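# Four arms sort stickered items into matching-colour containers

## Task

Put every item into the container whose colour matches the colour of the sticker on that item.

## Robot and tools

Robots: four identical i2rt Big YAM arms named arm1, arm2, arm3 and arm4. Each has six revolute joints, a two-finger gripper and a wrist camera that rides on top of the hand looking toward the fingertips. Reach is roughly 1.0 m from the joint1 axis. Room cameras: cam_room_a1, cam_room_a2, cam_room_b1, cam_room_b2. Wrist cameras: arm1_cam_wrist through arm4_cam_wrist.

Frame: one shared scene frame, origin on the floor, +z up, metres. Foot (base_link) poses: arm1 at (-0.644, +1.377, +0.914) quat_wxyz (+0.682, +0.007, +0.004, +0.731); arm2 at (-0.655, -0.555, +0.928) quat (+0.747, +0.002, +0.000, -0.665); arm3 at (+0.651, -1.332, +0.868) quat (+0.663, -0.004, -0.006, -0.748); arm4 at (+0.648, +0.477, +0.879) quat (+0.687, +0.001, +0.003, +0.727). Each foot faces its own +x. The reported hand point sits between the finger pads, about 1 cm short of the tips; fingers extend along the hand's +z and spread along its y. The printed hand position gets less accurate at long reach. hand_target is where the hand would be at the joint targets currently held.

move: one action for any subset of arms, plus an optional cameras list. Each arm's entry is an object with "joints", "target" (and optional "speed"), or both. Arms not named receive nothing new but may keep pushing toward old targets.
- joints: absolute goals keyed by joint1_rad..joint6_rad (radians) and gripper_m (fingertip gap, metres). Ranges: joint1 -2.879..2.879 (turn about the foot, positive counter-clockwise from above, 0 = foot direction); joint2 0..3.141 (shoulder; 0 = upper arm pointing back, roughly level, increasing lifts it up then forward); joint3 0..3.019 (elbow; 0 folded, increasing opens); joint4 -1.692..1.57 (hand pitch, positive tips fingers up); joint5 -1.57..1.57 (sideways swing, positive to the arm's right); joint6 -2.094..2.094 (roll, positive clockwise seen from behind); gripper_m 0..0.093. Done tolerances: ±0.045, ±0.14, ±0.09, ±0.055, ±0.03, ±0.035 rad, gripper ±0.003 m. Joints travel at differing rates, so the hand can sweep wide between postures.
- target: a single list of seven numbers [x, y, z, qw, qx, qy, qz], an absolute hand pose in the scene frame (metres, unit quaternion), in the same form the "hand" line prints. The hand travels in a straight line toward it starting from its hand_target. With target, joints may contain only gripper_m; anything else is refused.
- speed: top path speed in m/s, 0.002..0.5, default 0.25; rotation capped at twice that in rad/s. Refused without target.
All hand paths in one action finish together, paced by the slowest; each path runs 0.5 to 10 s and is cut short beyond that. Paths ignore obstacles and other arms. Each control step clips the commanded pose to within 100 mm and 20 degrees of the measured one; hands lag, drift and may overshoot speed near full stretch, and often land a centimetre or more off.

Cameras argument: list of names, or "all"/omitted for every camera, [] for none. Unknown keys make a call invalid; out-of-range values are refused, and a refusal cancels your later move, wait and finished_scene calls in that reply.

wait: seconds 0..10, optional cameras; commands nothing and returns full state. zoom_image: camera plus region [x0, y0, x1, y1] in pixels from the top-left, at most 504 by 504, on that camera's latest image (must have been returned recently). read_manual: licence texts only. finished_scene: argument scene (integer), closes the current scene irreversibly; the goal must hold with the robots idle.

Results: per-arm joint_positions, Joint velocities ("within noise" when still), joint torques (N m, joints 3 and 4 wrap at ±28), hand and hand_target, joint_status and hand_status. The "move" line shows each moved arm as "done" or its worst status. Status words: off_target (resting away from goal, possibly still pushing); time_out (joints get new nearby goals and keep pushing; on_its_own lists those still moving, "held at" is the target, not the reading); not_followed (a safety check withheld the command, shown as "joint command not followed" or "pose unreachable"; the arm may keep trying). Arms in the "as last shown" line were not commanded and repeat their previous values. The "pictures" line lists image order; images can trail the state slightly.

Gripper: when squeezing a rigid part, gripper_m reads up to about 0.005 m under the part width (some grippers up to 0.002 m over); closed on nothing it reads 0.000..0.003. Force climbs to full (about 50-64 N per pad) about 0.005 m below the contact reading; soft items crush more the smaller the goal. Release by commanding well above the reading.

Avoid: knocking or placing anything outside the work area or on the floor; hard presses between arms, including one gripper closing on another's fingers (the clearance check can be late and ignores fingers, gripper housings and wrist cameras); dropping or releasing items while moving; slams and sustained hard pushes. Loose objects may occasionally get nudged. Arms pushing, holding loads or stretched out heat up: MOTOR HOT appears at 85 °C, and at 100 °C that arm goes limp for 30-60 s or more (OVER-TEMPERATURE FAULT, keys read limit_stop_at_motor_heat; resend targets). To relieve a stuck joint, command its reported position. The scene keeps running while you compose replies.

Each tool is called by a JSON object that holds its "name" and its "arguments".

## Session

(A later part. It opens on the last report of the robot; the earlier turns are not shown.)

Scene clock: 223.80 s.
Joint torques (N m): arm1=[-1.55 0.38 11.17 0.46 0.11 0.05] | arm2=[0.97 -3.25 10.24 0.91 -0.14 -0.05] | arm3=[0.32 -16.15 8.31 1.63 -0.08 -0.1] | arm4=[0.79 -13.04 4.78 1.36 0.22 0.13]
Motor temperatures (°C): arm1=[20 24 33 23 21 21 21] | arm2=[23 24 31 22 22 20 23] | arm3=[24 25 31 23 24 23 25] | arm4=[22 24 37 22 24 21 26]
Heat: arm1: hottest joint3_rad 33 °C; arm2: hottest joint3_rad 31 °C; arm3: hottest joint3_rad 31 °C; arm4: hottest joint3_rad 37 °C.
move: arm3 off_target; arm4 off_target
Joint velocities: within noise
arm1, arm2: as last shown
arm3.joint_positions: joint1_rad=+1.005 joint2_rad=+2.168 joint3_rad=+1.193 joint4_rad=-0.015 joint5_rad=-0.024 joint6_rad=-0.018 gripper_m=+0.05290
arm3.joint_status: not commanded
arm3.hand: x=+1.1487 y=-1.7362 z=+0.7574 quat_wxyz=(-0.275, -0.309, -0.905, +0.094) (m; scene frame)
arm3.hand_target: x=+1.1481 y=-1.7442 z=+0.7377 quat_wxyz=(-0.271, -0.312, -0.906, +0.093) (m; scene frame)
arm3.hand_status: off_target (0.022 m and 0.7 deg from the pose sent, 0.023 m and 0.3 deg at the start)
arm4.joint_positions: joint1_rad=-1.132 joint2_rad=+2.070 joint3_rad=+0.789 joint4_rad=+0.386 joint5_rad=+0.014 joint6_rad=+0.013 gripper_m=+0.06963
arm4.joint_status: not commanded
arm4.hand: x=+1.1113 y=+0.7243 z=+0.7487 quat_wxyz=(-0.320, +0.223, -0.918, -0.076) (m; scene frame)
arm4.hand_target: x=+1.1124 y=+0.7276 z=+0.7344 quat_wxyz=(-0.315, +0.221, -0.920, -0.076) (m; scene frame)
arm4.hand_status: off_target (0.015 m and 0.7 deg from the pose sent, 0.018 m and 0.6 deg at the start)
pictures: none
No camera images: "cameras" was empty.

{"name": "move", "arguments": {"arm3": {"target":[1.149,-1.742,0.752,-0.2704,-0.3119,-0.9058,0.0931],"speed":0.1}, "arm4": {"target":[1.113,0.728,0.743,-0.3151,0.2208,-0.9199,-0.0756],"speed":0.1}, "cameras": []}}

{"name": "move", "arguments": {"arm3": {"joints":{"gripper_m":0.08}}, "arm4": {"joints":{"gripper_m":0.09}}, "cameras": []}}

{"name": "move", "arguments": {"arm3": {"target":[1.08,-1.69,0.90,-0.2704,-0.3119,-0.9058,0.0931],"speed":0.25}, "arm4": {"target":[1.04,0.691,0.90,-0.3151,0.2208,-0.9199,-0.0756],"speed":0.25}, "cameras": ["arm3_cam_wrist","arm4_cam_wrist"]}}

Scene clock: 231.13 s.
Joint torques (N m): arm1=[-1.79 -0.09 11.21 0.35 0.1 0.04] | arm2=[0.97 -3.31 10.24 0.91 -0.12 -0.05] | arm3=[0.62 -19.31 7.66 0.59 0.01 -0.07] | arm4=[1.38 -15.21 4.55 0.62 0.25 0.14]
Motor temperatures (°C): arm1=[20 24 33 23 21 21 21] | arm2=[23 24 31 22 22 20 23] | arm3=[24 26 30 23 24 23 25] | arm4=[22 25 35 22 24 21 26]
Heat: arm1: hottest joint3_rad 33 °C; arm2: hottest joint3_rad 31 °C; arm3: hottest joint3_rad 30 °C; arm4: hottest joint3_rad 35 °C.
move: arm3 done; arm4 done
Joint velocities: within noise
arm1, arm2: as last shown
arm3.joint_positions: joint1_rad=+1.005 joint2_rad=+2.168 joint3_rad=+1.193 joint4_rad=-0.016 joint5_rad=-0.024 joint6_rad=-0.018 gripper_m=+0.05290
arm3.joint_status: not commanded
arm3.hand: x=+1.1485 y=-1.7361 z=+0.7573 quat_wxyz=(-0.275, -0.309, -0.905, +0.094) (m; scene frame)
arm3.hand_target: x=+1.1489 y=-1.7419 z=+0.7522 quat_wxyz=(-0.271, -0.312, -0.906, +0.093) (m; scene frame)
arm3.hand_status: done (0.008 m and 0.6 deg from the pose sent, 0.008 m and 0.6 deg at the start)
arm4.joint_positions: joint1_rad=-1.132 joint2_rad=+2.070 joint3_rad=+0.789 joint4_rad=+0.386 joint5_rad=+0.014 joint6_rad=+0.013 gripper_m=+0.06963
arm4.joint_status: not commanded
arm4.hand: x=+1.1113 y=+0.7243 z=+0.7487 quat_wxyz=(-0.320, +0.223, -0.918, -0.076) (m; scene frame)
arm4.hand_target: x=+1.1129 y=+0.7279 z=+0.7431 quat_wxyz=(-0.315, +0.221, -0.920, -0.076) (m; scene frame)
arm4.hand_status: done (0.007 m and 0.7 deg from the pose sent, 0.007 m and 0.7 deg at the start)
pictures: none
No camera images: "cameras" was empty.

Scene clock: 231.67 s.
Joint torques (N m): arm1=[-1.73 0.21 11.08 0.38 0.08 0.07] | arm2=[1.03 -3.31 10.26 0.91 -0.14 -0.05] | arm3=[0.73 -19.43 7.62 0.79 0 -0.07] | arm4=[1.03 -15.79 4.44 0.69 0.25 0.12]
Motor temperatures (°C): arm1=[20 24 33 23 21 21 21] | arm2=[23 24 31 22 22 20 23] | arm3=[24 26 30 23 24 23 25] | arm4=[22 25 35 22 24 21 26]
Heat: arm1: hottest joint3_rad 33 °C; arm2: hottest joint3_rad 31 °C; arm3: hottest joint3_rad 30 °C; arm4: hottest joint3_rad 35 °C.
move: arm3 done; arm4 done
Joint velocities: within noise
arm1, arm2: as last shown
arm3.joint_positions: joint1_rad=+1.005 joint2_rad=+2.170 joint3_rad=+1.193 joint4_rad=-0.021 joint5_rad=-0.024 joint6_rad=-0.018 gripper_m=+0.07997
arm3.joint_status: all done
arm3.hand: x=+1.1474 y=-1.7351 z=+0.7554 quat_wxyz=(-0.272, -0.310, -0.906, +0.093) (m; scene frame)
arm3.hand_target: x=+1.1489 y=-1.7419 z=+0.7521 quat_wxyz=(-0.271, -0.312, -0.906, +0.093) (m; scene frame)
arm3.hand_status: not commanded
arm4.joint_positions: joint1_rad=-1.132 joint2_rad=+2.070 joint3_rad=+0.789 joint4_rad=+0.386 joint5_rad=+0.014 joint6_rad=+0.013 gripper_m=+0.08991
arm4.joint_status: all done
arm4.hand: x=+1.1113 y=+0.7243 z=+0.7487 quat_wxyz=(-0.320, +0.223, -0.918, -0.076) (m; scene frame)
arm4.hand_target: x=+1.1129 y=+0.7279 z=+0.7431 quat_wxyz=(-0.315, +0.221, -0.920, -0.076) (m; scene frame)
arm4.hand_status: not commanded
pictures: none
No camera images: "cameras" was empty.

Scene clock: 233.07 s.
Joint torques (N m): arm1=[-2.02 -0.26 11.22 0.54 0.07 0.03] | arm2=[1.03 -3.25 10.24 0.91 -0.13 -0.05] | arm3=[0.09 -15.38 6.95 0.87 -0.09 -0.12] | arm4=[1.32 -10.46 6.12 0.58 0.22 0.18]
Motor temperatures (°C): arm1=[20 24 33 23 21 21 21] | arm2=[23 24 31 22 22 20 23] | arm3=[24 26 30 23 24 23 24] | arm4=[22 25 35 22 24 21 26]
Heat: arm1: hottest joint3_rad 33 °C; arm2: hottest joint3_rad 31 °C; arm3: hottest joint3_rad 30 °C; arm4: hottest joint3_rad 35 °C.
move: arm3 off_target; arm4 done
Joint velocities: within noise
arm1.joint_positions: joint1_rad=-2.243 joint2_rad=+0.834 joint3_rad=+0.872 joint4_rad=-1.405 joint5_rad=+0.000 joint6_rad=+0.004 gripper_m=+0.09196
arm1.joint_status: not commanded
arm1.hand: x=-0.4354 y=+1.2350 z=+1.1406 quat_wxyz=(-0.089, -0.298, -0.950, +0.031) (m; scene frame)
arm1.hand_target: x=-0.4360 y=+1.2350 z=+1.1399 quat_wxyz=(-0.083, -0.299, -0.950, +0.030) (m; scene frame)
arm1.hand_status: not commanded
arm2.joint_positions: joint1_rad=+0.922 joint2_rad=+0.830 joint3_rad=+0.879 joint4_rad=-1.291 joint5_rad=+0.002 joint6_rad=+0.012 gripper_m=+0.08992
arm2.joint_status: not commanded
arm2.hand: x=-0.4170 y=-0.6973 z=+1.1698 quat_wxyz=(-0.158, -0.265, -0.950, +0.041) (m; scene frame)
arm2.hand_target: x=-0.4201 y=-0.6939 z=+1.1602 quat_wxyz=(-0.141, -0.259, -0.955, +0.036) (m; scene frame)
arm2.hand_status: not commanded
arm3.joint_positions: joint1_rad=+1.002 joint2_rad=+1.719 joint3_rad=+0.981 joint4_rad=-0.244 joint5_rad=-0.028 joint6_rad=-0.022 gripper_m=+0.07997
arm3.joint_status: not commanded
arm3.hand: x=+1.0889 y=-1.6868 z=+0.9065 quat_wxyz=(-0.280, -0.308, -0.905, +0.094) (m; scene frame)
arm3.hand_target: x=+1.0801 y=-1.6899 z=+0.9001 quat_wxyz=(-0.271, -0.312, -0.906, +0.093) (m; scene frame)
arm3.hand_status: off_target (0.011 m and 1.2 deg from the pose sent, 0.166 m and 0.3 deg at the start)
arm4.joint_positions: joint1_rad=-1.127 joint2_rad=+1.470 joint3_rad=+0.588 joint4_rad=-0.003 joint5_rad=+0.019 joint6_rad=+0.016 gripper_m=+0.08991
arm4.joint_status: not commanded
arm4.hand: x=+1.0445 y=+0.6900 z=+0.9054 quat_wxyz=(-0.325, +0.223, -0.916, -0.076) (m; scene frame)
arm4.hand_target: x=+1.0400 y=+0.6909 z=+0.9001 quat_wxyz=(-0.315, +0.221, -0.920, -0.076) (m; scene frame)
arm4.hand_status: done (0.007 m and 1.2 deg from the pose sent, 0.171 m and 0.7 deg at the start)
pictures: arm3_cam_wrist, arm4_cam_wrist
Images, in order (width x height): arm3_cam_wrist 672x504, arm4_cam_wrist 672x504.

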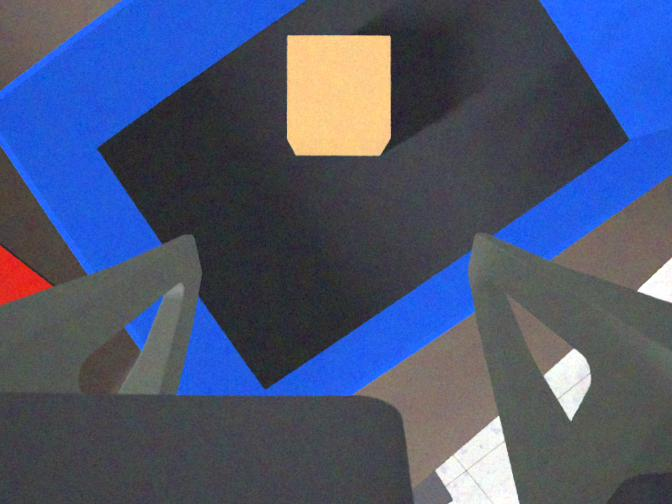

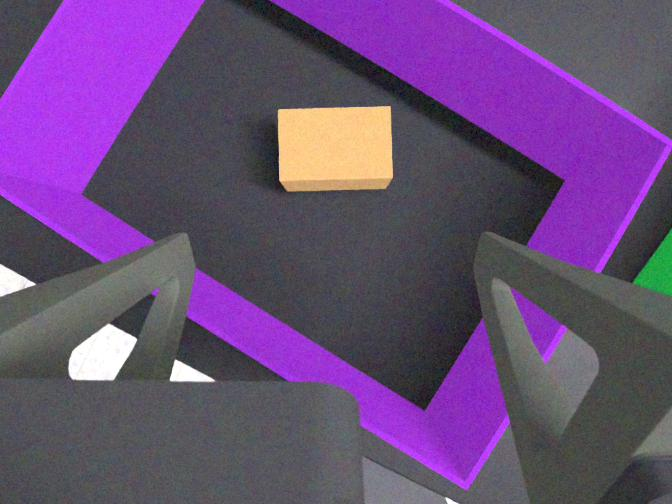

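{"name": "finished_scene", "arguments": {"scene": 3}}

The scene is finished: the task was done.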